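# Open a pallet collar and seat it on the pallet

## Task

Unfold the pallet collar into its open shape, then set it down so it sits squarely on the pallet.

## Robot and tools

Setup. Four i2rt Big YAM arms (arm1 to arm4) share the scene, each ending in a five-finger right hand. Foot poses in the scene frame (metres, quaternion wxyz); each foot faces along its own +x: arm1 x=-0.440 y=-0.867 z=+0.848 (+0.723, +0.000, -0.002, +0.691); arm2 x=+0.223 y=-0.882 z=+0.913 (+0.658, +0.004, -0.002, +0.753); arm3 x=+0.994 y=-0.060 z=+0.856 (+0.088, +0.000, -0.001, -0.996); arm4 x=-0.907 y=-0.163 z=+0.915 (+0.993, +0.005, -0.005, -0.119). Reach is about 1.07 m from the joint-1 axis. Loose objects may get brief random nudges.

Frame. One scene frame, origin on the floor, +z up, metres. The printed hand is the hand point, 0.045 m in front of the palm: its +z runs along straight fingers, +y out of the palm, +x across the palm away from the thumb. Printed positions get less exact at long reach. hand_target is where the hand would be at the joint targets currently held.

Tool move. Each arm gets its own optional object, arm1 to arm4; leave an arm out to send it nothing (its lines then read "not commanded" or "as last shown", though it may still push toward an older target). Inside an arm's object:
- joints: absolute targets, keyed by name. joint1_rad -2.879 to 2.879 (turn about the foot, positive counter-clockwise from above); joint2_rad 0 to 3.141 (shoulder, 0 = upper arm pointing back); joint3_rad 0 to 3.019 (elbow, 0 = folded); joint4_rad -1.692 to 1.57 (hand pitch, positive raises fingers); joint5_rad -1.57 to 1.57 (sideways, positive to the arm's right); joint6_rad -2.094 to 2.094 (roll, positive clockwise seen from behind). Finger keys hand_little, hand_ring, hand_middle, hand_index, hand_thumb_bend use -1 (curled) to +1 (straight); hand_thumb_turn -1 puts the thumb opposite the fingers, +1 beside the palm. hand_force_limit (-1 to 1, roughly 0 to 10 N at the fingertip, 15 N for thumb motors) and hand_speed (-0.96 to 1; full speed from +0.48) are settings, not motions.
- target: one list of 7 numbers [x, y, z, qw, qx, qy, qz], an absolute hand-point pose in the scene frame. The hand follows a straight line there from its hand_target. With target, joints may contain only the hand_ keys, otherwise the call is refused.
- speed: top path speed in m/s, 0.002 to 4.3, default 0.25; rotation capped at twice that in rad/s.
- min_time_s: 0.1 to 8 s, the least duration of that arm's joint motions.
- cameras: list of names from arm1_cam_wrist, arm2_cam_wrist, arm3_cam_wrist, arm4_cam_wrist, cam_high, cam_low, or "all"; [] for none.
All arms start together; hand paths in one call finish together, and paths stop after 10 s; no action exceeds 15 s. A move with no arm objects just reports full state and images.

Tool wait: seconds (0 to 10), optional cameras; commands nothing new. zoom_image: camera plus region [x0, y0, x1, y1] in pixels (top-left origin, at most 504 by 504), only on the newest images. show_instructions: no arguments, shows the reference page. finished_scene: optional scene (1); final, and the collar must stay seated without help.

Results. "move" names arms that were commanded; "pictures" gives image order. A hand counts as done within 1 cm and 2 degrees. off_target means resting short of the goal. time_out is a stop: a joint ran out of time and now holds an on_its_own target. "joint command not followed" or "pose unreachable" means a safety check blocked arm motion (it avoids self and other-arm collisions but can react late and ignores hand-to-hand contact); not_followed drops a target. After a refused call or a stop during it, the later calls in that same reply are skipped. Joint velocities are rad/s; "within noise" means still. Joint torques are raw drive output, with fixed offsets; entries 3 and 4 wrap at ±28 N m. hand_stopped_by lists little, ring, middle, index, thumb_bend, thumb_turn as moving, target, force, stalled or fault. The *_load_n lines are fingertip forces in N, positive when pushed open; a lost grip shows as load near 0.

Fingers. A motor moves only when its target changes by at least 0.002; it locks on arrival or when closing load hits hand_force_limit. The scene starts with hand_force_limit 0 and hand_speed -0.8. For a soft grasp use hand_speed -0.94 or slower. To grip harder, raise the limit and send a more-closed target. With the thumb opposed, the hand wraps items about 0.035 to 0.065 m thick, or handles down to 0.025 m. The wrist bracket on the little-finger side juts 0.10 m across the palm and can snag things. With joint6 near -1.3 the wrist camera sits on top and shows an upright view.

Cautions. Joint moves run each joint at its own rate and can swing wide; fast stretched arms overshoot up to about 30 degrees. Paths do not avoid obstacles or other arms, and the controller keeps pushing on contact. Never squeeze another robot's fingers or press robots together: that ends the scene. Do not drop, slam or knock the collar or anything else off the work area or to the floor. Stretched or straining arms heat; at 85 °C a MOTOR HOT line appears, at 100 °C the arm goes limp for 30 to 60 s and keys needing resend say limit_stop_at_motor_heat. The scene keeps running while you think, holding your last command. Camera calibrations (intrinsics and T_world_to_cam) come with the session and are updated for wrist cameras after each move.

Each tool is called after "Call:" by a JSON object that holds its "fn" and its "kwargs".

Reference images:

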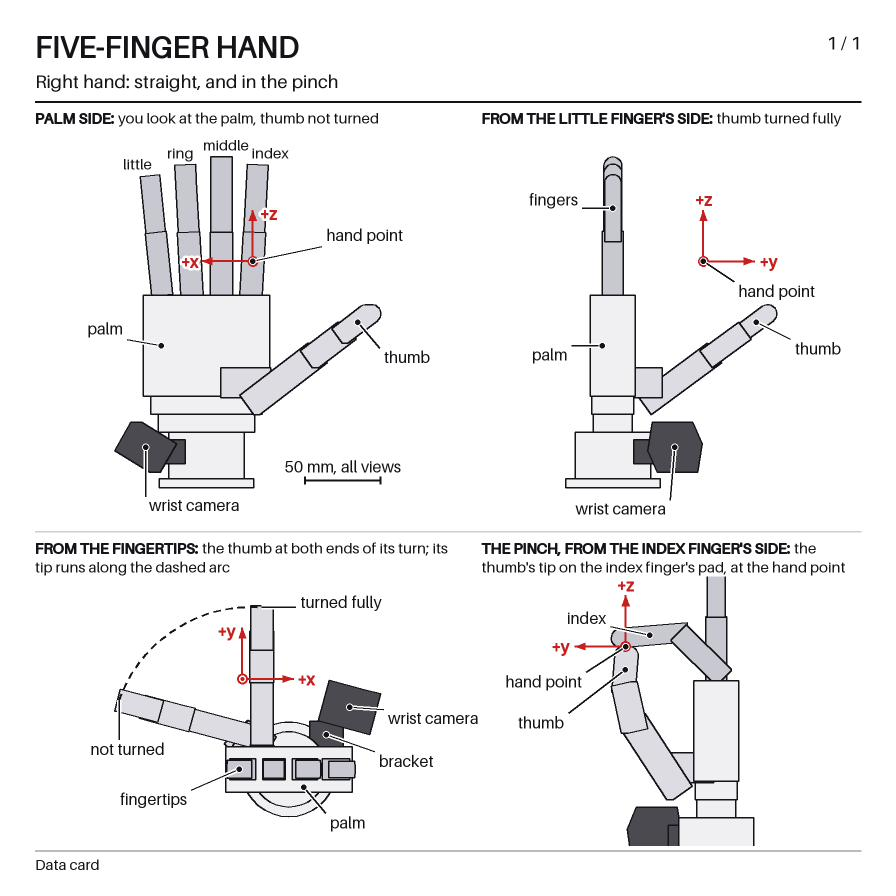

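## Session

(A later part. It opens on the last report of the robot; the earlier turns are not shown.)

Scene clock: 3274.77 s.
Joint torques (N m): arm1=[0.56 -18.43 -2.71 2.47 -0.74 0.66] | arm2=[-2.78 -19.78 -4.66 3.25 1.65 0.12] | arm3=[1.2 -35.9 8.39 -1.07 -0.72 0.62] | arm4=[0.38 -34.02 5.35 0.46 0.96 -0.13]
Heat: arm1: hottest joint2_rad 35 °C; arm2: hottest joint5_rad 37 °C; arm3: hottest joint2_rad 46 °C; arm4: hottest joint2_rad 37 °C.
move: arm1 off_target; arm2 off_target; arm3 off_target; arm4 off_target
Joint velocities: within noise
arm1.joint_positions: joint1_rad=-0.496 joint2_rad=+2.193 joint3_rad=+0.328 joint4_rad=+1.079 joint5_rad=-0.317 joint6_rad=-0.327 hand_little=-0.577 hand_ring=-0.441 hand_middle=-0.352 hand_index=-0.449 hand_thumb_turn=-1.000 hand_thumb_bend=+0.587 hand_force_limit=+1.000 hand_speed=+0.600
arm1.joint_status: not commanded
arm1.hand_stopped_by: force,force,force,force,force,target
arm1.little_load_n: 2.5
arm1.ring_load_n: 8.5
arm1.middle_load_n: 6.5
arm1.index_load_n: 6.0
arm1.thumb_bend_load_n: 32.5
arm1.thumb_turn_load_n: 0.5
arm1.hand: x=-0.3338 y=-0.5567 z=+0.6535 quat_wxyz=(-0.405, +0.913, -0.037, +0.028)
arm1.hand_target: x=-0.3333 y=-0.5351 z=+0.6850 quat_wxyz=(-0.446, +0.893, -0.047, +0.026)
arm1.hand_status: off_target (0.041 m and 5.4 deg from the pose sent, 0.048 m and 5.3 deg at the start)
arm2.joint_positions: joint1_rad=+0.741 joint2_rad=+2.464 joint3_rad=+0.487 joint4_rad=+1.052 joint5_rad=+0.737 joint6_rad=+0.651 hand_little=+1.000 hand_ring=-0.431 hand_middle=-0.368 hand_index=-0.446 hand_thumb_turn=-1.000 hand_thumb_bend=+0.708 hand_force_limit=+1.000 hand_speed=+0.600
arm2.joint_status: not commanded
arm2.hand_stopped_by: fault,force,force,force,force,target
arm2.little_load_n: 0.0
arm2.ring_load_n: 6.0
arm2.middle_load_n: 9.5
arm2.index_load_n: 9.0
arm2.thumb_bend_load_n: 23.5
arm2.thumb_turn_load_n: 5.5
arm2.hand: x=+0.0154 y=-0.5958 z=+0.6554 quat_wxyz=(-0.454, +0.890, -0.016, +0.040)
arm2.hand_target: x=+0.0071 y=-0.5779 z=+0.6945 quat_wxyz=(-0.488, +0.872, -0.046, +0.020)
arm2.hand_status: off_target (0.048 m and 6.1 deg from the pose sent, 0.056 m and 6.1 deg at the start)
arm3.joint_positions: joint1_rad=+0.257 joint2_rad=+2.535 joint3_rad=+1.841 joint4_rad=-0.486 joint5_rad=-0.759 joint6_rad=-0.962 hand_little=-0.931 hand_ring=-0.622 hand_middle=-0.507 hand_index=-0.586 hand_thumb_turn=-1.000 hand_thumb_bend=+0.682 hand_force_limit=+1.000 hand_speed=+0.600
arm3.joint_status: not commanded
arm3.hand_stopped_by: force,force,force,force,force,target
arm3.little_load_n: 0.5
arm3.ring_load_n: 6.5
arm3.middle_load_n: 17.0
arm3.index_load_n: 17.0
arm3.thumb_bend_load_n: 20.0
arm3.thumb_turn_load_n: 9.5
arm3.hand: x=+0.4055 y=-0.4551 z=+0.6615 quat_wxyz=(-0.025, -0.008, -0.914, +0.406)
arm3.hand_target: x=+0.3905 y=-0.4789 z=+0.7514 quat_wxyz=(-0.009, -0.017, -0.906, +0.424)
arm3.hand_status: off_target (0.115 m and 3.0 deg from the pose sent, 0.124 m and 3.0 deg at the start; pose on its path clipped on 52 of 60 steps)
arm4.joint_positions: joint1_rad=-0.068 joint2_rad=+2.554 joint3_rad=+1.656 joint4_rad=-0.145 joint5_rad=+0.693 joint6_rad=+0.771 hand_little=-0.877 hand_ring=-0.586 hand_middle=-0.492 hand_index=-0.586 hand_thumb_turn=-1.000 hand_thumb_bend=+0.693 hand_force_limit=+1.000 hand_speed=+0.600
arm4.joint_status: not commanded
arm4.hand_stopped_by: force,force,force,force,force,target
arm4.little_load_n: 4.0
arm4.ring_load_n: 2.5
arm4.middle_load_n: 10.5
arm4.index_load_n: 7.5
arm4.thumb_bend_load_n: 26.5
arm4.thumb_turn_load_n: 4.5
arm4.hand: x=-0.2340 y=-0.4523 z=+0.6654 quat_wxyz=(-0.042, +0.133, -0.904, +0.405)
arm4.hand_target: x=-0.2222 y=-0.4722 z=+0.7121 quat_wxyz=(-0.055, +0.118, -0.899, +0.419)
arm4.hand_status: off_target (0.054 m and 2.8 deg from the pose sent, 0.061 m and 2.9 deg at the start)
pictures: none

Call:
{"fn": "move", "kwargs": {"arm1": {"target": [-0.318, -0.460, 0.700, -0.4546, 0.8897, -0.0388, 0.0198], "speed": 0.06}, "arm2": {"target": [0.024, -0.492, 0.708, -0.488, 0.872, -0.0343, 0.0192], "speed": 0.06}, "arm3": {"target": [0.377, -0.348, 0.765, 0.008, 0.018, 0.906, -0.422], "speed": 0.06}, "arm4": {"target": [-0.222, -0.362, 0.712, 0.0756, -0.162, 0.8917, -0.4158], "speed": 0.06}, "cameras": ["all"]}}

Scene clock: 3303.27 s.
Joint torques (N m): arm1=[1.44 -20.31 0.92 2.1 -0.7 0.78] | arm2=[-4.42 -20.42 -0.88 3.26 1.46 -0.2] | arm3=[0.67 -35.66 8.42 -1.21 -0.92 0.7] | arm4=[1.79 -32.97 3.86 0.57 1.26 -0.06]
Heat: arm1: hottest joint2_rad 34 °C; arm2: hottest joint5_rad 37 °C; arm3: hottest joint2_rad 45 °C; arm4: hottest joint2_rad 38 °C.
move: arm1 off_target; arm2 off_target; arm3 off_target; arm4 off_target
Joint velocities: within noise
arm1.joint_positions: joint1_rad=-0.440 joint2_rad=+2.116 joint3_rad=+0.476 joint4_rad=+0.869 joint5_rad=-0.296 joint6_rad=-0.305 hand_little=-0.578 hand_ring=-0.441 hand_middle=-0.352 hand_index=-0.449 hand_thumb_turn=-1.000 hand_thumb_bend=+0.587 hand_force_limit=+1.000 hand_speed=+0.600
arm1.joint_status: not commanded
arm1.hand_stopped_by: force,force,force,force,force,target
arm1.little_load_n: 1.0
arm1.ring_load_n: 8.0
arm1.middle_load_n: 7.0
arm1.index_load_n: 7.5
arm1.thumb_bend_load_n: 31.5
arm1.thumb_turn_load_n: 1.0
arm1.hand: x=-0.3182 y=-0.4933 z=+0.6601 quat_wxyz=(-0.408, +0.912, -0.024, +0.024)
arm1.hand_target: x=-0.3184 y=-0.4613 z=+0.6977 quat_wxyz=(-0.455, +0.890, -0.037, +0.018)
arm1.hand_status: off_target (0.052 m and 6.1 deg from the pose sent, 0.108 m and 6.4 deg at the start)
arm2.joint_positions: joint1_rad=+0.511 joint2_rad=+2.403 joint3_rad=+0.547 joint4_rad=+1.050 joint5_rad=+0.547 joint6_rad=+0.434 hand_little=+1.000 hand_ring=-0.432 hand_middle=-0.368 hand_index=-0.446 hand_thumb_turn=-1.000 hand_thumb_bend=+0.708 hand_force_limit=+1.000 hand_speed=+0.600
arm2.joint_status: not commanded
arm2.hand_stopped_by: fault,force,force,force,force,target
arm2.little_load_n: 0.0
arm2.ring_load_n: 2.5
arm2.middle_load_n: 9.5
arm2.index_load_n: 9.0
arm2.thumb_bend_load_n: 22.5
arm2.thumb_turn_load_n: 5.0
arm2.hand: x=+0.0292 y=-0.5309 z=+0.6630 quat_wxyz=(-0.441, +0.897, -0.007, +0.028)
arm2.hand_target: x=+0.0249 y=-0.4939 z=+0.7052 quat_wxyz=(-0.488, +0.872, -0.035, +0.020)
arm2.hand_status: off_target (0.060 m and 7.0 deg from the pose sent, 0.117 m and 5.5 deg at the start)
arm3.joint_positions: joint1_rad=+0.090 joint2_rad=+2.465 joint3_rad=+1.727 joint4_rad=-0.626 joint5_rad=-0.825 joint6_rad=-1.208 hand_little=-0.931 hand_ring=-0.622 hand_middle=-0.507 hand_index=-0.586 hand_thumb_turn=-1.000 hand_thumb_bend=+0.682 hand_force_limit=+1.000 hand_speed=+0.600
arm3.joint_status: not commanded
arm3.hand_stopped_by: force,force,force,force,force,target
arm3.little_load_n: 0.0
arm3.ring_load_n: 6.0
arm3.middle_load_n: 17.0
arm3.index_load_n: 17.5
arm3.thumb_bend_load_n: 20.5
arm3.thumb_turn_load_n: 10.5
arm3.hand: x=+0.4042 y=-0.3370 z=+0.6703 quat_wxyz=(-0.033, -0.002, -0.912, +0.409)
arm3.hand_target: x=+0.3789 y=-0.3484 z=+0.7590 quat_wxyz=(-0.008, -0.017, -0.906, +0.424)
arm3.hand_status: off_target (0.099 m and 3.8 deg from the pose sent, 0.152 m and 3.0 deg at the start)
arm4.joint_positions: joint1_rad=+0.071 joint2_rad=+2.499 joint3_rad=+1.541 joint4_rad=-0.116 joint5_rad=+0.715 joint6_rad=+0.823 hand_little=-0.877 hand_ring=-0.586 hand_middle=-0.492 hand_index=-0.586 hand_thumb_turn=-1.000 hand_thumb_bend=+0.693 hand_force_limit=+1.000 hand_speed=+0.600
arm4.joint_status: not commanded
arm4.hand_stopped_by: force,force,force,force,force,target
arm4.little_load_n: 5.0
arm4.ring_load_n: 3.0
arm4.middle_load_n: 11.0
arm4.index_load_n: 7.0
arm4.thumb_bend_load_n: 26.0
arm4.thumb_turn_load_n: 4.0
arm4.hand: x=-0.2330 y=-0.3547 z=+0.6703 quat_wxyz=(-0.062, +0.175, -0.896, +0.403)
arm4.hand_target: x=-0.2216 y=-0.3621 z=+0.7102 quat_wxyz=(-0.076, +0.162, -0.892, +0.416)
arm4.hand_status: off_target (0.044 m and 2.6 deg from the pose sent, 0.102 m and 5.4 deg at the start)
pictures: arm1_cam_wrist, arm2_cam_wrist, arm3_cam_wrist, arm4_cam_wrist, cam_high, cam_low
arm1_cam_wrist: T_world_to_cam=[[0.24434, -0.61803, -0.74722, 0.27136], [-0.85441, -0.50162, 0.1355, -0.60862], [-0.45856, 0.60532, -0.65062, 0.70023]] pos_world=[-0.26521, -0.56145, 0.74081]
arm2_cam_wrist: T_world_to_cam=[[0.27381, -0.60662, -0.74635, 0.16234], [-0.8632, -0.49723, 0.08746, -0.29471], [-0.42417, 0.6203, -0.65978, 0.89481]] pos_world=[0.0807, -0.60311, 0.73732]
arm3_cam_wrist: T_world_to_cam=[[-0.28884, 0.63524, -0.71627, 0.80551], [0.76625, 0.60192, 0.22484, -0.26406], [0.57397, -0.4839, -0.66061, 0.16339]] pos_world=[0.34122, -0.27368, 0.74427]
arm4_cam_wrist: T_world_to_cam=[[-0.52861, 0.4881, -0.6945, 0.51152], [0.59215, 0.79824, 0.1103, 0.34863], [0.60822, -0.35294, -0.71099, 0.60679]] pos_world=[-0.3051, -0.3138, 0.74821]

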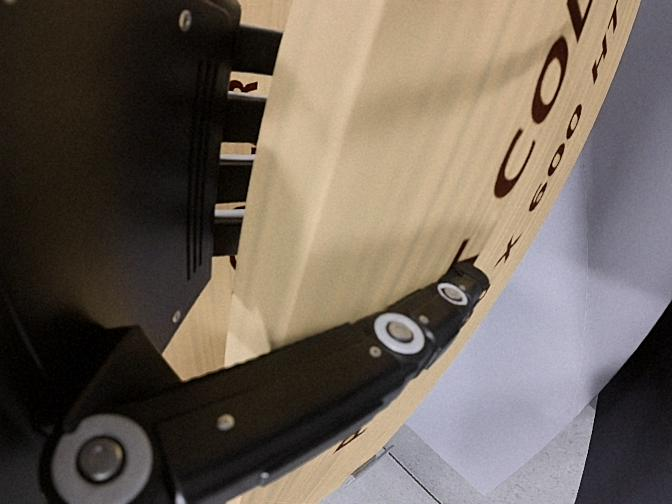

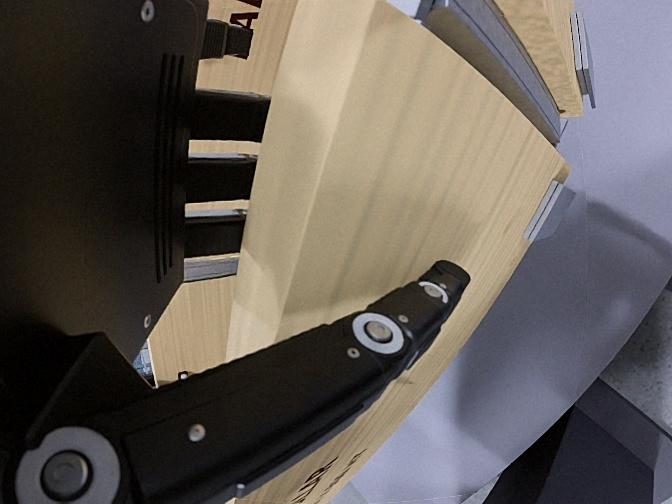

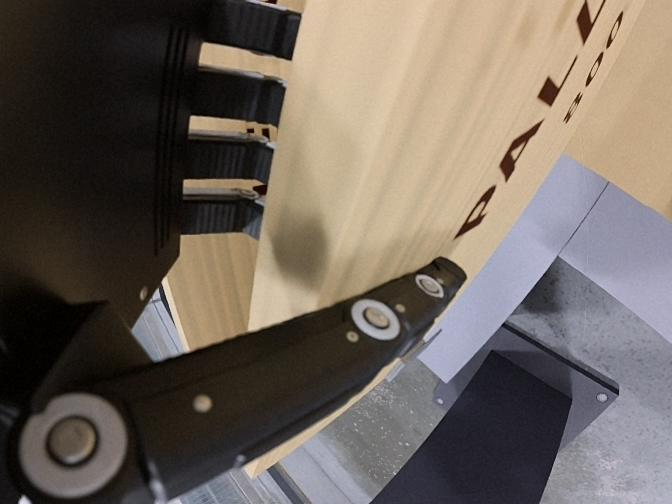

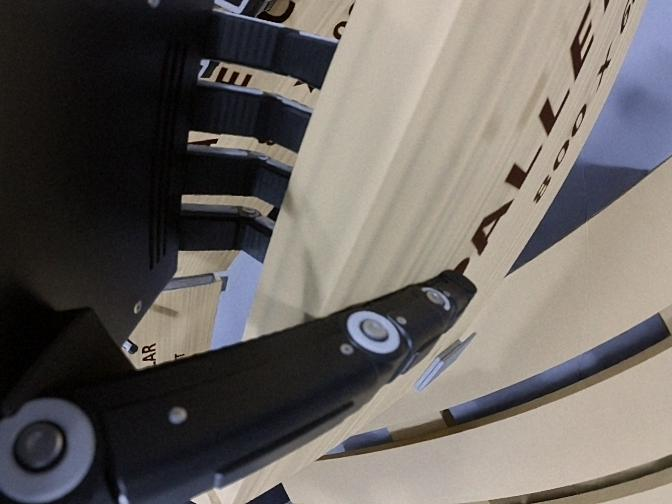

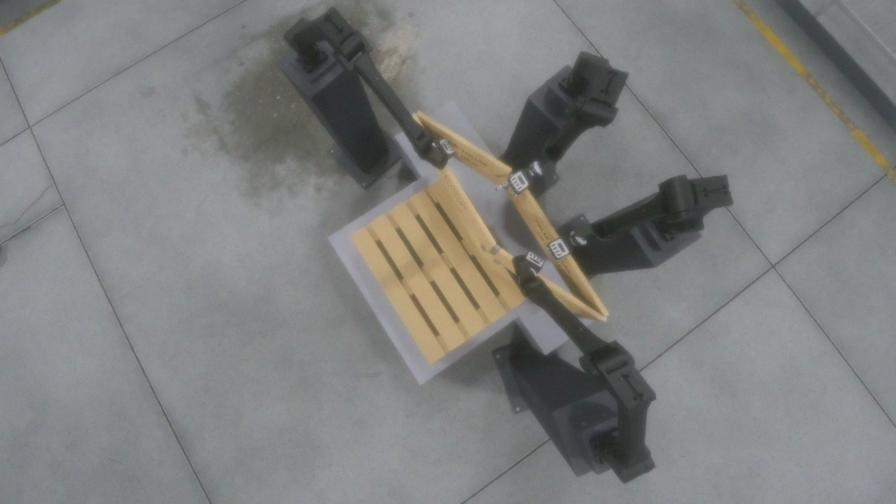

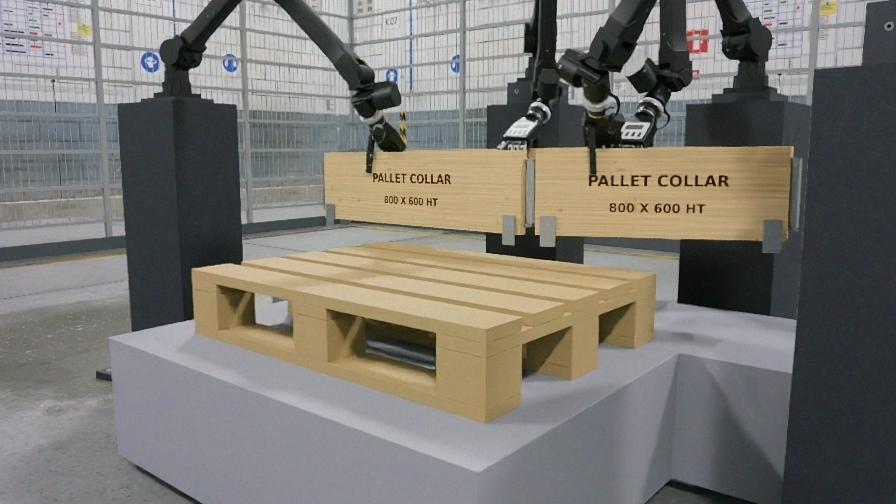

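Call:
{"fn": "move", "kwargs": {"arm1": {"target": [-0.302, -0.370, 0.704, -0.4647, 0.8848, -0.0301, 0.0158], "speed": 0.06}, "arm2": {"target": [0.043, -0.384, 0.712, -0.4958, 0.8679, -0.0258, 0.0147], "speed": 0.06}, "arm3": {"target": [0.351, -0.215, 0.765, 0.0055, -0.0119, -0.9062, 0.4226], "speed": 0.06}, "arm4": {"target": [-0.220, -0.244, 0.712, 0.0961, -0.2062, 0.8825, -0.4115], "speed": 0.06}, "cameras": ["arm2_cam_wrist", "arm3_cam_wrist", "cam_high", "cam_low"]}}

Scene clock: 3331.70 s.
Joint torques (N m): arm1=[0.85 -20.42 4.15 2.32 -0.64 0.79] | arm2=[-5.48 -21.83 3.19 3.21 1.14 -0.28] | arm3=[-0.26 -33.73 11.15 -1.7 -1.36 0.74] | arm4=[2.49 -32.97 3.88 -0.17 1.21 0.01]
Heat: arm1: hottest joint2_rad 34 °C; arm2: hottest joint2_rad 36 °C; arm3: hottest joint2_rad 46 °C; arm4: hottest joint2_rad 38 °C.
move: arm1 off_target; arm2 off_target; arm3 off_target; arm4 off_target
Joint velocities: within noise
arm1.joint_positions: joint1_rad=-0.383 joint2_rad=+2.128 joint3_rad=+0.681 joint4_rad=+0.695 joint5_rad=-0.272 joint6_rad=-0.276 hand_little=-0.578 hand_ring=-0.441 hand_middle=-0.352 hand_index=-0.449 hand_thumb_turn=-1.000 hand_thumb_bend=+0.587 hand_force_limit=+1.000 hand_speed=+0.600
arm1.joint_status: not commanded
arm1.hand_stopped_by: force,force,force,force,force,target
arm1.little_load_n: 2.5
arm1.ring_load_n: 9.0
arm1.middle_load_n: 7.5
arm1.index_load_n: 8.0
arm1.thumb_bend_load_n: 31.5
arm1.thumb_turn_load_n: 1.0
arm1.hand: x=-0.3030 y=-0.4129 z=+0.6615 quat_wxyz=(-0.414, +0.910, -0.015, +0.021)
arm1.hand_target: x=-0.3025 y=-0.3721 z=+0.7038 quat_wxyz=(-0.464, +0.885, -0.028, +0.014)
arm1.hand_status: off_target (0.060 m and 6.8 deg from the pose sent, 0.132 m and 7.3 deg at the start)
arm2.joint_positions: joint1_rad=+0.321 joint2_rad=+2.379 joint3_rad=+0.709 joint4_rad=+0.931 joint5_rad=+0.382 joint6_rad=+0.282 hand_little=+1.000 hand_ring=-0.432 hand_middle=-0.368 hand_index=-0.446 hand_thumb_turn=-1.000 hand_thumb_bend=+0.708 hand_force_limit=+1.000 hand_speed=+0.600
arm2.joint_status: not commanded
arm2.hand_stopped_by: fault,force,force,force,force,target
arm2.little_load_n: 0.0
arm2.ring_load_n: 0.5
arm2.middle_load_n: 8.0
arm2.index_load_n: 8.0
arm2.thumb_bend_load_n: 22.5
arm2.thumb_turn_load_n: 5.5
arm2.hand: x=+0.0413 y=-0.4430 z=+0.6604 quat_wxyz=(-0.436, +0.900, +0.000, +0.017)
arm2.hand_target: x=+0.0445 y=-0.3873 z=+0.7114 quat_wxyz=(-0.496, +0.868, -0.027, +0.016)
arm2.hand_status: off_target (0.078 m and 8.3 deg from the pose sent, 0.155 m and 7.6 deg at the start)
arm3.joint_positions: joint1_rad=-0.110 joint2_rad=+2.465 joint3_rad=+1.716 joint4_rad=-0.829 joint5_rad=-0.852 joint6_rad=-1.511 hand_little=-0.931 hand_ring=-0.622 hand_middle=-0.507 hand_index=-0.586 hand_thumb_turn=-1.000 hand_thumb_bend=+0.682 hand_force_limit=+1.000 hand_speed=+0.600
arm3.joint_status: not commanded
arm3.hand_stopped_by: force,force,force,force,force,target
arm3.little_load_n: 0.0
arm3.ring_load_n: 6.5
arm3.middle_load_n: 17.0
arm3.index_load_n: 17.0
arm3.thumb_bend_load_n: 20.5
arm3.thumb_turn_load_n: 10.0
arm3.hand: x=+0.3996 y=-0.2083 z=+0.6660 quat_wxyz=(-0.029, +0.002, -0.910, +0.414)
arm3.hand_target: x=+0.3599 y=-0.2145 z=+0.7520 quat_wxyz=(+0.006, -0.010, -0.905, +0.424)
arm3.hand_status: off_target (0.111 m and 4.4 deg from the pose sent, 0.163 m and 4.9 deg at the start; pose on its path clipped on 64 of 88 steps)
arm4.joint_positions: joint1_rad=+0.240 joint2_rad=+2.483 joint3_rad=+1.491 joint4_rad=-0.136 joint5_rad=+0.753 joint6_rad=+0.909 hand_little=-0.877 hand_ring=-0.586 hand_middle=-0.492 hand_index=-0.586 hand_thumb_turn=-1.000 hand_thumb_bend=+0.693 hand_force_limit=+1.000 hand_speed=+0.600
arm4.joint_status: not commanded
arm4.hand_stopped_by: force,force,force,force,force,target
arm4.little_load_n: 5.0
arm4.ring_load_n: 3.0
arm4.middle_load_n: 10.5
arm4.index_load_n: 7.0
arm4.thumb_bend_load_n: 26.0
arm4.thumb_turn_load_n: 4.5
arm4.hand: x=-0.2327 y=-0.2447 z=+0.6681 quat_wxyz=(-0.082, +0.217, -0.886, +0.403)
arm4.hand_target: x=-0.2198 y=-0.2443 z=+0.7097 quat_wxyz=(-0.096, +0.206, -0.883, +0.411)
arm4.hand_status: off_target (0.046 m and 2.3 deg from the pose sent, 0.119 m and 5.6 deg at the start)
arm2_cam_wrist: T_world_to_cam=[[0.27738, -0.60748, -0.74433, 0.20859], [-0.85015, -0.5161, 0.10439, -0.26045], [-0.44756, 0.60383, -0.6596, 0.83728]] pos_world=[0.09545, -0.51328, 0.73473]
arm3_cam_wrist: T_world_to_cam=[[-0.29967, 0.6273, -0.71882, 0.72371], [0.76581, 0.60751, 0.2109, -0.32641], [0.56898, -0.48727, -0.66244, 0.22799]] pos_world=[0.33712, -0.14459, 0.74008]

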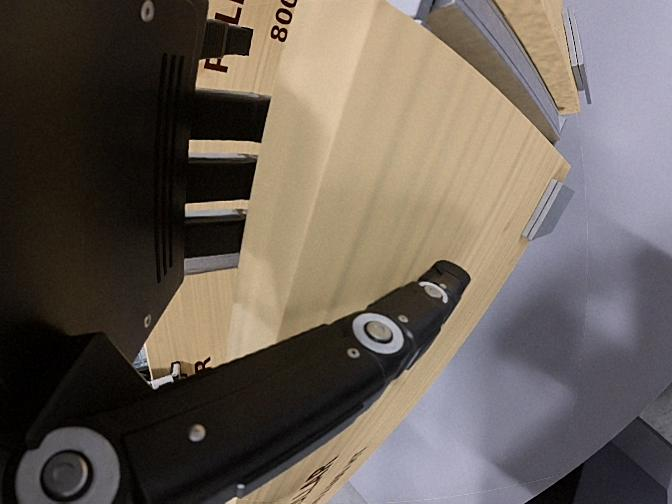

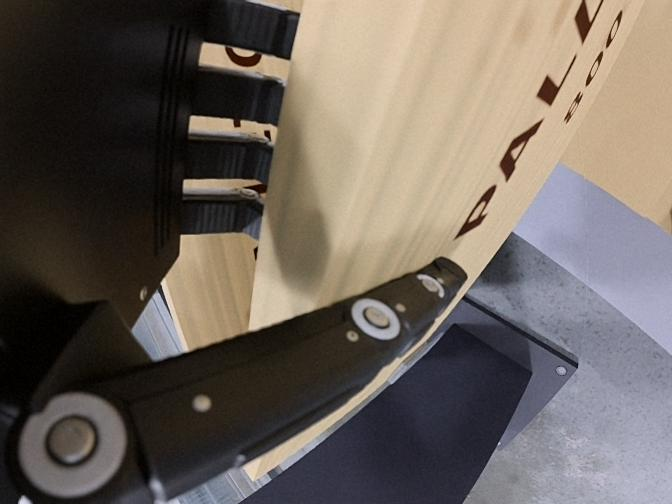

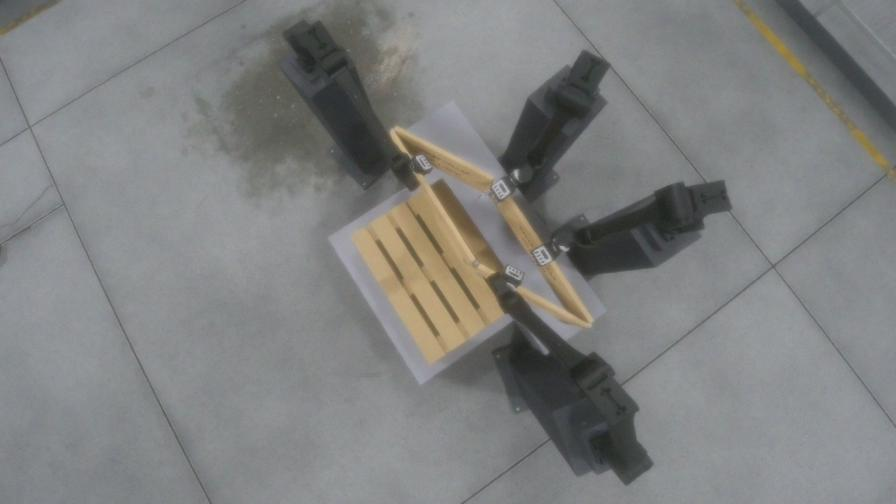

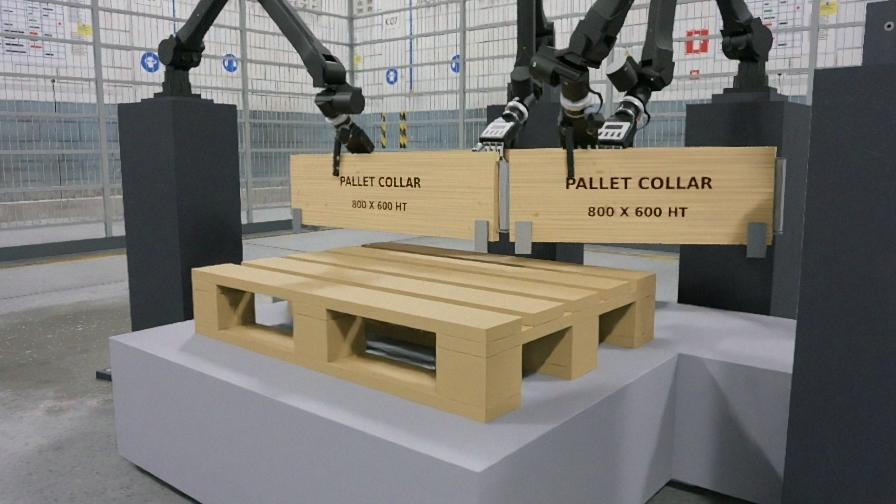

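Call:
{"fn": "move", "kwargs": {"arm1": {"target": [-0.286, -0.280, 0.708, -0.4749, 0.8798, -0.0208, 0.0112], "speed": 0.06}, "arm2": {"target": [0.069, -0.274, 0.715, -0.505, 0.863, -0.0113, 0.0066], "speed": 0.06}, "arm3": {"target": [0.330, -0.080, 0.765, 0.0074, -0.0158, -0.9062, 0.4226], "speed": 0.06}, "arm4": {"target": [-0.2185, -0.123, 0.712, 0.1165, -0.2498, 0.8712, -0.4062], "speed": 0.06}, "cameras": ["arm2_cam_wrist", "arm3_cam_wrist", "cam_high", "cam_low"]}}

Scene clock: 3351.30 s.
Joint torques (N m): arm1=[0.91 -22.71 7.23 2.11 -0.48 0.63] | arm2=[-6.42 -22.83 6.91 3.41 1.02 -0.53] | arm3=[-0.09 -32.38 12.29 -2.66 -1.65 0.76] | arm4=[2.9 -31.74 6.43 -0.8 1.43 -0.01]
Heat: arm1: hottest joint2_rad 34 °C; arm2: hottest joint2_rad 36 °C; arm3: hottest joint2_rad 45 °C; arm4: hottest joint2_rad 38 °C.
move: arm1 off_target; arm2 off_target; arm3 off_target; arm4 off_target
Joint velocities: within noise
arm1.joint_positions: joint1_rad=-0.344 joint2_rad=+2.197 joint3_rad=+0.907 joint4_rad=+0.553 joint5_rad=-0.267 joint6_rad=-0.242 hand_little=-0.578 hand_ring=-0.441 hand_middle=-0.352 hand_index=-0.449 hand_thumb_turn=-1.000 hand_thumb_bend=+0.587 hand_force_limit=+1.000 hand_speed=+0.600
arm1.joint_status: not commanded
arm1.hand_stopped_by: force,force,force,force,force,target
arm1.little_load_n: 1.5
arm1.ring_load_n: 8.5
arm1.middle_load_n: 7.5
arm1.index_load_n: 9.5
arm1.thumb_bend_load_n: 31.0
arm1.thumb_turn_load_n: 1.0
arm1.hand: x=-0.2913 y=-0.3323 z=+0.6579 quat_wxyz=(-0.420, +0.907, -0.012, +0.010)
arm1.hand_target: x=-0.2871 y=-0.2833 z=+0.7095 quat_wxyz=(-0.475, +0.880, -0.019, +0.009)
arm1.hand_status: off_target (0.073 m and 7.1 deg from the pose sent, 0.142 m and 7.9 deg at the start)
arm2.joint_positions: joint1_rad=+0.193 joint2_rad=+2.411 joint3_rad=+0.907 joint4_rad=+0.793 joint5_rad=+0.243 joint6_rad=+0.196 hand_little=+1.000 hand_ring=-0.432 hand_middle=-0.368 hand_index=-0.446 hand_thumb_turn=-1.000 hand_thumb_bend=+0.708 hand_force_limit=+1.000 hand_speed=+0.600
arm2.joint_status: not commanded
arm2.hand_stopped_by: fault,force,force,force,force,target
arm2.little_load_n: -0.5
arm2.ring_load_n: 0.0
arm2.middle_load_n: 5.5
arm2.index_load_n: 10.0
arm2.thumb_bend_load_n: 21.5
arm2.thumb_turn_load_n: 7.0
arm2.hand: x=+0.0522 y=-0.3608 z=+0.6508 quat_wxyz=(-0.432, +0.902, +0.008, -0.003)
arm2.hand_target: x=+0.0703 y=-0.2875 z=+0.7123 quat_wxyz=(-0.504, +0.863, -0.013, +0.010)
arm2.hand_status: off_target (0.109 m and 9.8 deg from the pose sent, 0.180 m and 9.1 deg at the start; pose on its path clipped on 46 of 93 steps)
arm3.joint_positions: joint1_rad=-0.311 joint2_rad=+2.553 joint3_rad=+1.862 joint4_rad=-1.099 joint5_rad=-0.843 joint6_rad=-1.809 hand_little=-0.931 hand_ring=-0.622 hand_middle=-0.507 hand_index=-0.586 hand_thumb_turn=-1.000 hand_thumb_bend=+0.682 hand_force_limit=+1.000 hand_speed=+0.600
arm3.joint_status: not commanded
arm3.hand_stopped_by: force,force,force,force,force,target
arm3.little_load_n: 0.0
arm3.ring_load_n: 6.5
arm3.middle_load_n: 16.0
arm3.index_load_n: 15.0
arm3.thumb_bend_load_n: 22.0
arm3.thumb_turn_load_n: 8.5
arm3.hand: x=+0.3877 y=-0.0804 z=+0.6543 quat_wxyz=(-0.023, +0.003, -0.908, +0.419)
arm3.hand_target: x=+0.3461 y=-0.0810 z=+0.7398 quat_wxyz=(+0.010, -0.014, -0.906, +0.424)
arm3.hand_status: off_target (0.125 m and 4.1 deg from the pose sent, 0.176 m and 4.8 deg at the start; pose on its path clipped on 81 of 93 steps)
arm4.joint_positions: joint1_rad=+0.420 joint2_rad=+2.483 joint3_rad=+1.491 joint4_rad=-0.224 joint5_rad=+0.784 joint6_rad=+1.022 hand_little=-0.877 hand_ring=-0.586 hand_middle=-0.492 hand_index=-0.586 hand_thumb_turn=-1.000 hand_thumb_bend=+0.693 hand_force_limit=+1.000 hand_speed=+0.600
arm4.joint_status: not commanded
arm4.hand_stopped_by: force,force,force,force,force,target
arm4.little_load_n: 5.0
arm4.ring_load_n: 3.5
arm4.middle_load_n: 10.5
arm4.index_load_n: 7.0
arm4.thumb_bend_load_n: 26.0
arm4.thumb_turn_load_n: 4.0
arm4.hand: x=-0.2424 y=-0.1311 z=+0.6657 quat_wxyz=(-0.097, +0.259, -0.875, +0.397)
arm4.hand_target: x=-0.2191 y=-0.1233 z=+0.7107 quat_wxyz=(-0.117, +0.250, -0.871, +0.406)
arm4.hand_status: off_target (0.053 m and 2.7 deg from the pose sent, 0.130 m and 5.7 deg at the start)
arm2_cam_wrist: T_world_to_cam=[[0.27485, -0.60694, -0.74571, 0.24961], [-0.8302, -0.54104, 0.13436, -0.23727], [-0.48501, 0.58215, -0.65258, 0.7757]] pos_world=[0.11063, -0.42845, 0.72422]
arm3_cam_wrist: T_world_to_cam=[[-0.30484, 0.61991, -0.72304, 0.63569], [0.77129, 0.60606, 0.19443, -0.38399], [0.55874, -0.4984, -0.66288, 0.29268]] pos_world=[0.32642, -0.01548, 0.7283]

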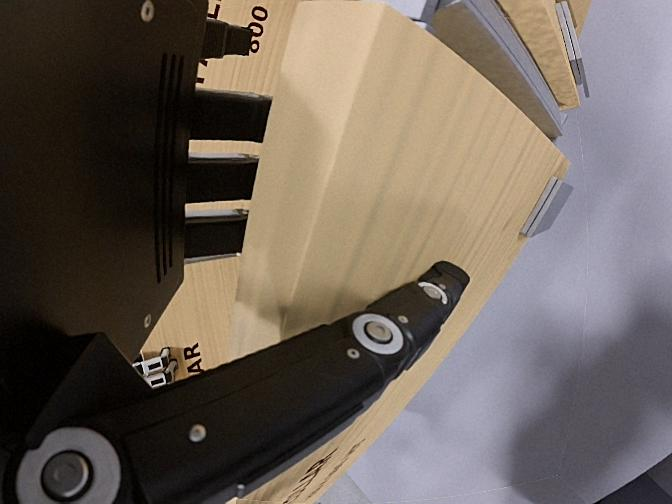

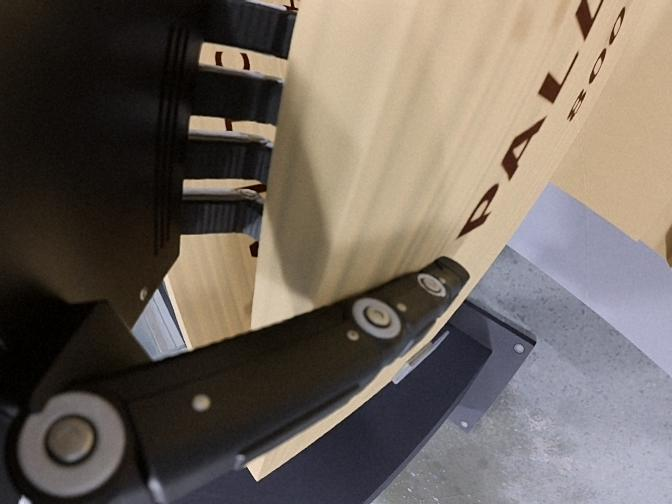

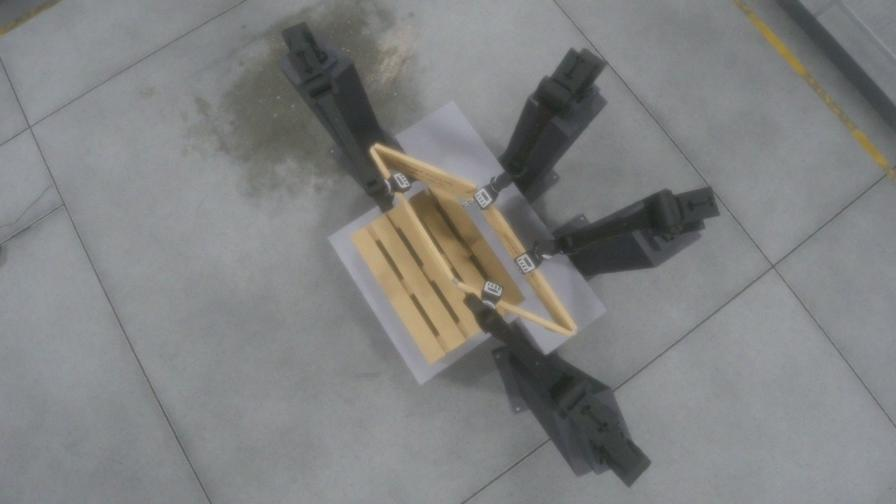

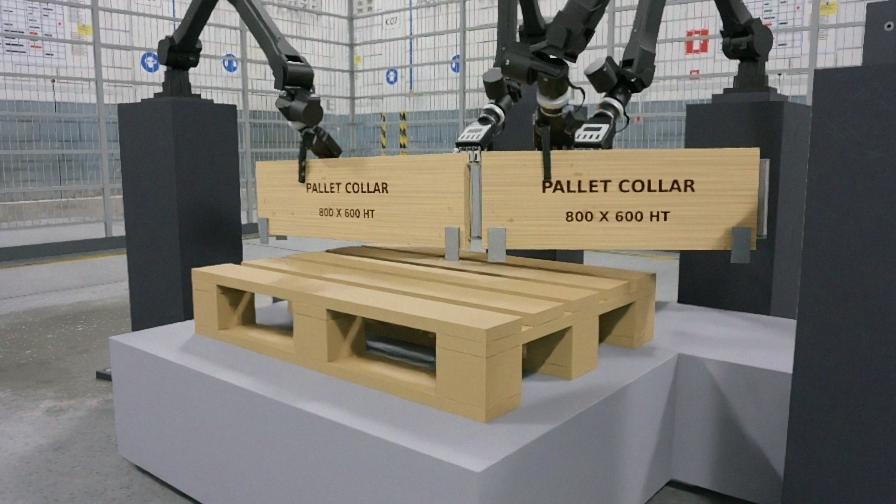

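Call:
{"fn": "move", "kwargs": {"arm1": {"target": [-0.272, -0.232, 0.722, -0.480, 0.8766, -0.0306, 0.0168], "speed": 0.05}, "arm2": {"target": [0.090, -0.215, 0.722, -0.511, 0.859, -0.0225, 0.0134], "speed": 0.05}, "arm3": {"target": [0.312, -0.012, 0.77, 0.0055, -0.0119, -0.9062, 0.4226], "speed": 0.05}, "arm4": {"target": [-0.210, -0.066, 0.720, 0.1265, -0.2713, 0.8645, -0.4031], "speed": 0.05}, "cameras": ["arm1_cam_wrist", "arm2_cam_wrist", "arm4_cam_wrist", "cam_high", "cam_low"]}}

Scene clock: 3372.00 s.
Joint torques (N m): arm1=[0.73 -24.41 9.1 2.32 -0.22 0.6] | arm2=[-6.48 -22.95 7.36 3.34 1.14 -0.51] | arm3=[0.21 -33.67 12.33 -2.96 -1.57 0.71] | arm4=[3.14 -31.85 8.32 -0.81 1.71 -0.02]
Heat: arm1: hottest joint2_rad 35 °C; arm2: hottest joint2_rad 38 °C; arm3: hottest joint2_rad 45 °C; arm4: hottest joint2_rad 38 °C.
move: arm1 off_target; arm2 off_target; arm3 off_target; arm4 off_target
Joint velocities: within noise
arm1.joint_positions: joint1_rad=-0.331 joint2_rad=+2.227 joint3_rad=+1.020 joint4_rad=+0.457 joint5_rad=-0.247 joint6_rad=-0.215 hand_little=-0.577 hand_ring=-0.441 hand_middle=-0.352 hand_index=-0.449 hand_thumb_turn=-1.000 hand_thumb_bend=+0.587 hand_force_limit=+1.000 hand_speed=+0.600
arm1.joint_status: not commanded
arm1.hand_stopped_by: force,force,force,force,force,target
arm1.little_load_n: 4.5
arm1.ring_load_n: 10.0
arm1.middle_load_n: 6.5
arm1.index_load_n: 6.5
arm1.thumb_bend_load_n: 31.5
arm1.thumb_turn_load_n: 1.0
arm1.hand: x=-0.2832 y=-0.2976 z=+0.6577 quat_wxyz=(-0.413, +0.910, -0.023, +0.008)
arm1.hand_target: x=-0.2740 y=-0.2375 z=+0.7250 quat_wxyz=(-0.480, +0.876, -0.029, +0.014)
arm1.hand_status: off_target (0.093 m and 8.7 deg from the pose sent, 0.121 m and 8.0 deg at the start)
arm2.joint_positions: joint1_rad=+0.160 joint2_rad=+2.464 joint3_rad=+0.997 joint4_rad=+0.778 joint5_rad=+0.235 joint6_rad=+0.190 hand_little=+1.000 hand_ring=-0.432 hand_middle=-0.368 hand_index=-0.446 hand_thumb_turn=-1.000 hand_thumb_bend=+0.708 hand_force_limit=+1.000 hand_speed=+0.600
arm2.joint_status: not commanded
arm2.hand_stopped_by: fault,force,force,force,force,target
arm2.little_load_n: 0.0
arm2.ring_load_n: 2.0
arm2.middle_load_n: 9.0
arm2.index_load_n: 9.5
arm2.thumb_bend_load_n: 21.5
arm2.thumb_turn_load_n: 6.0
arm2.hand: x=+0.0596 y=-0.3278 z=+0.6386 quat_wxyz=(-0.441, +0.898, -0.004, -0.001)
arm2.hand_target: x=+0.0833 y=-0.2557 z=+0.6997 quat_wxyz=(-0.510, +0.859, -0.024, +0.016)
arm2.hand_status: off_target (0.144 m and 9.6 deg from the pose sent, 0.166 m and 11.1 deg at the start; pose on its path clipped on 71 of 73 steps)
arm3.joint_positions: joint1_rad=-0.396 joint2_rad=+2.657 joint3_rad=+2.013 joint4_rad=-1.247 joint5_rad=-0.828 joint6_rad=-1.943 hand_little=-0.931 hand_ring=-0.622 hand_middle=-0.507 hand_index=-0.586 hand_thumb_turn=-1.000 hand_thumb_bend=+0.682 hand_force_limit=+1.000 hand_speed=+0.600
arm3.joint_status: not commanded
arm3.hand_stopped_by: force,force,force,force,force,target
arm3.little_load_n: 0.0
arm3.ring_load_n: 4.5
arm3.middle_load_n: 14.5
arm3.index_load_n: 15.5
arm3.thumb_bend_load_n: 22.5
arm3.thumb_turn_load_n: 6.5
arm3.hand: x=+0.3804 y=-0.0234 z=+0.6340 quat_wxyz=(-0.024, +0.005, -0.905, +0.424)
arm3.hand_target: x=+0.3400 y=-0.0171 z=+0.7198 quat_wxyz=(+0.008, -0.011, -0.906, +0.423)
arm3.hand_status: off_target (0.153 m and 3.9 deg from the pose sent, 0.154 m and 3.7 deg at the start; pose on its path clipped on 68 of 73 steps)
arm4.joint_positions: joint1_rad=+0.497 joint2_rad=+2.495 joint3_rad=+1.534 joint4_rad=-0.310 joint5_rad=+0.789 joint6_rad=+1.063 hand_little=-0.877 hand_ring=-0.586 hand_middle=-0.492 hand_index=-0.586 hand_thumb_turn=-1.000 hand_thumb_bend=+0.693 hand_force_limit=+1.000 hand_speed=+0.600
arm4.joint_status: not commanded
arm4.hand_stopped_by: force,force,force,force,force,target
arm4.little_load_n: 5.5
arm4.ring_load_n: 3.5
arm4.middle_load_n: 10.5
arm4.index_load_n: 7.5
arm4.thumb_bend_load_n: 26.5
arm4.thumb_turn_load_n: 4.0
arm4.hand: x=-0.2454 y=-0.0805 z=+0.6657 quat_wxyz=(-0.095, +0.285, -0.869, +0.392)
arm4.hand_target: x=-0.2117 y=-0.0663 z=+0.7193 quat_wxyz=(-0.127, +0.271, -0.865, +0.403)
arm4.hand_status: off_target (0.066 m and 4.2 deg from the pose sent, 0.091 m and 3.9 deg at the start)
arm1_cam_wrist: T_world_to_cam=[[0.23253, -0.60701, -0.75991, 0.39022], [-0.843, -0.51546, 0.15379, -0.49323], [-0.48506, 0.60485, -0.63157, 0.57599]] pos_world=[-0.22715, -0.36575, 0.73616]
arm2_cam_wrist: T_world_to_cam=[[0.25548, -0.59783, -0.75982, 0.27162], [-0.84159, -0.52434, 0.12957, -0.20239], [-0.47587, 0.60636, -0.63709, 0.74964]] pos_world=[0.117, -0.39829, 0.71019]
arm4_cam_wrist: T_world_to_cam=[[-0.64824, 0.3457, -0.67844, 0.31635], [0.39192, 0.91539, 0.09196, 0.11012], [0.65282, -0.20628, -0.72888, 0.74252]] pos_world=[-0.32282, -0.05699, 0.7457]

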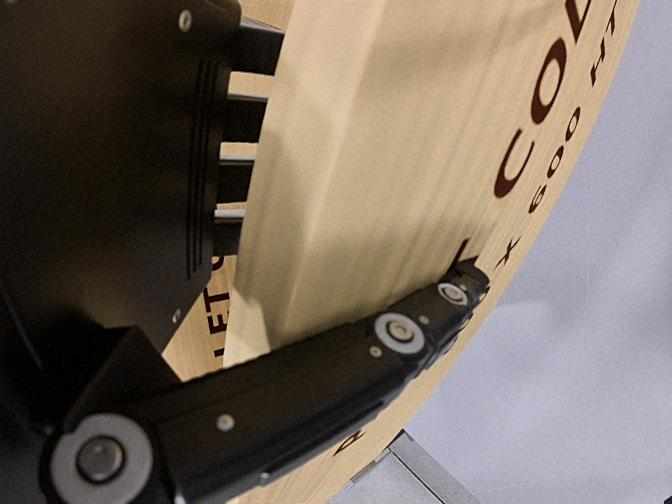

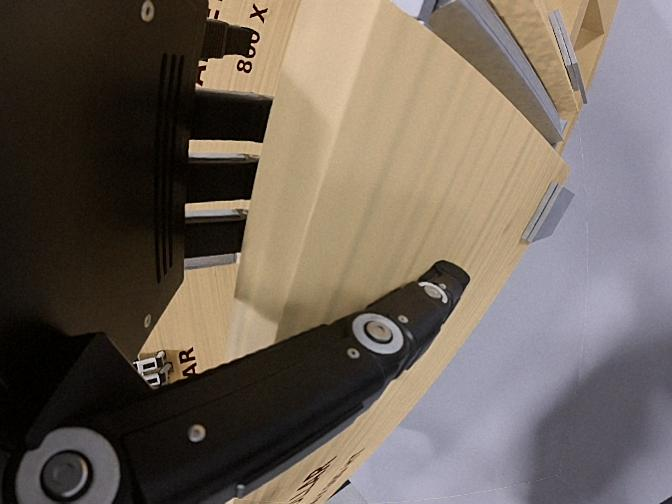

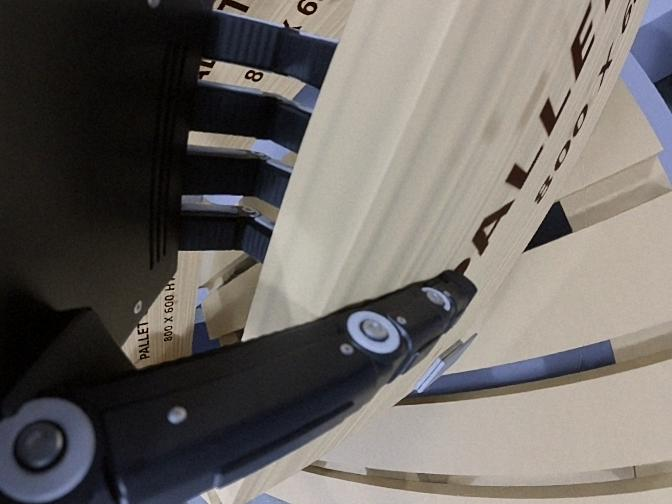

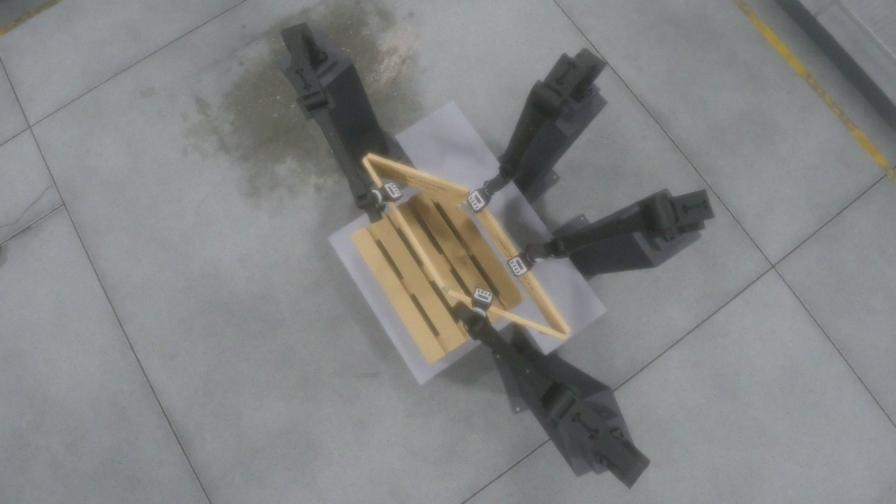

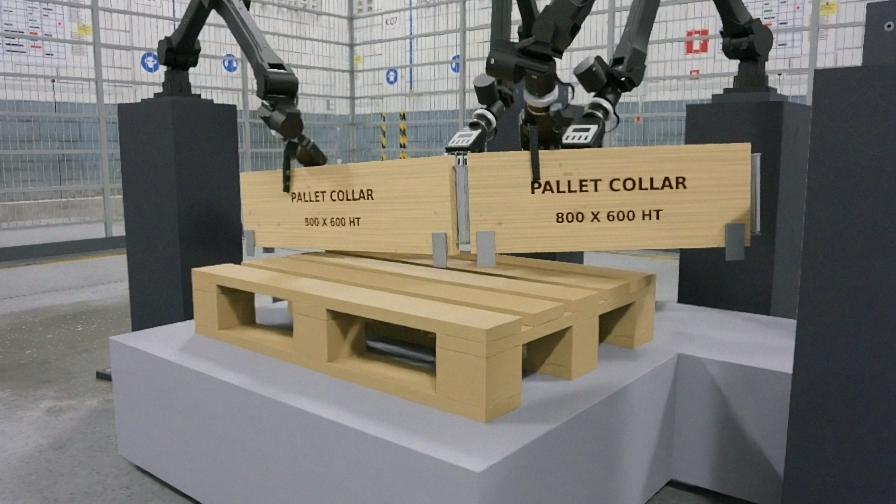

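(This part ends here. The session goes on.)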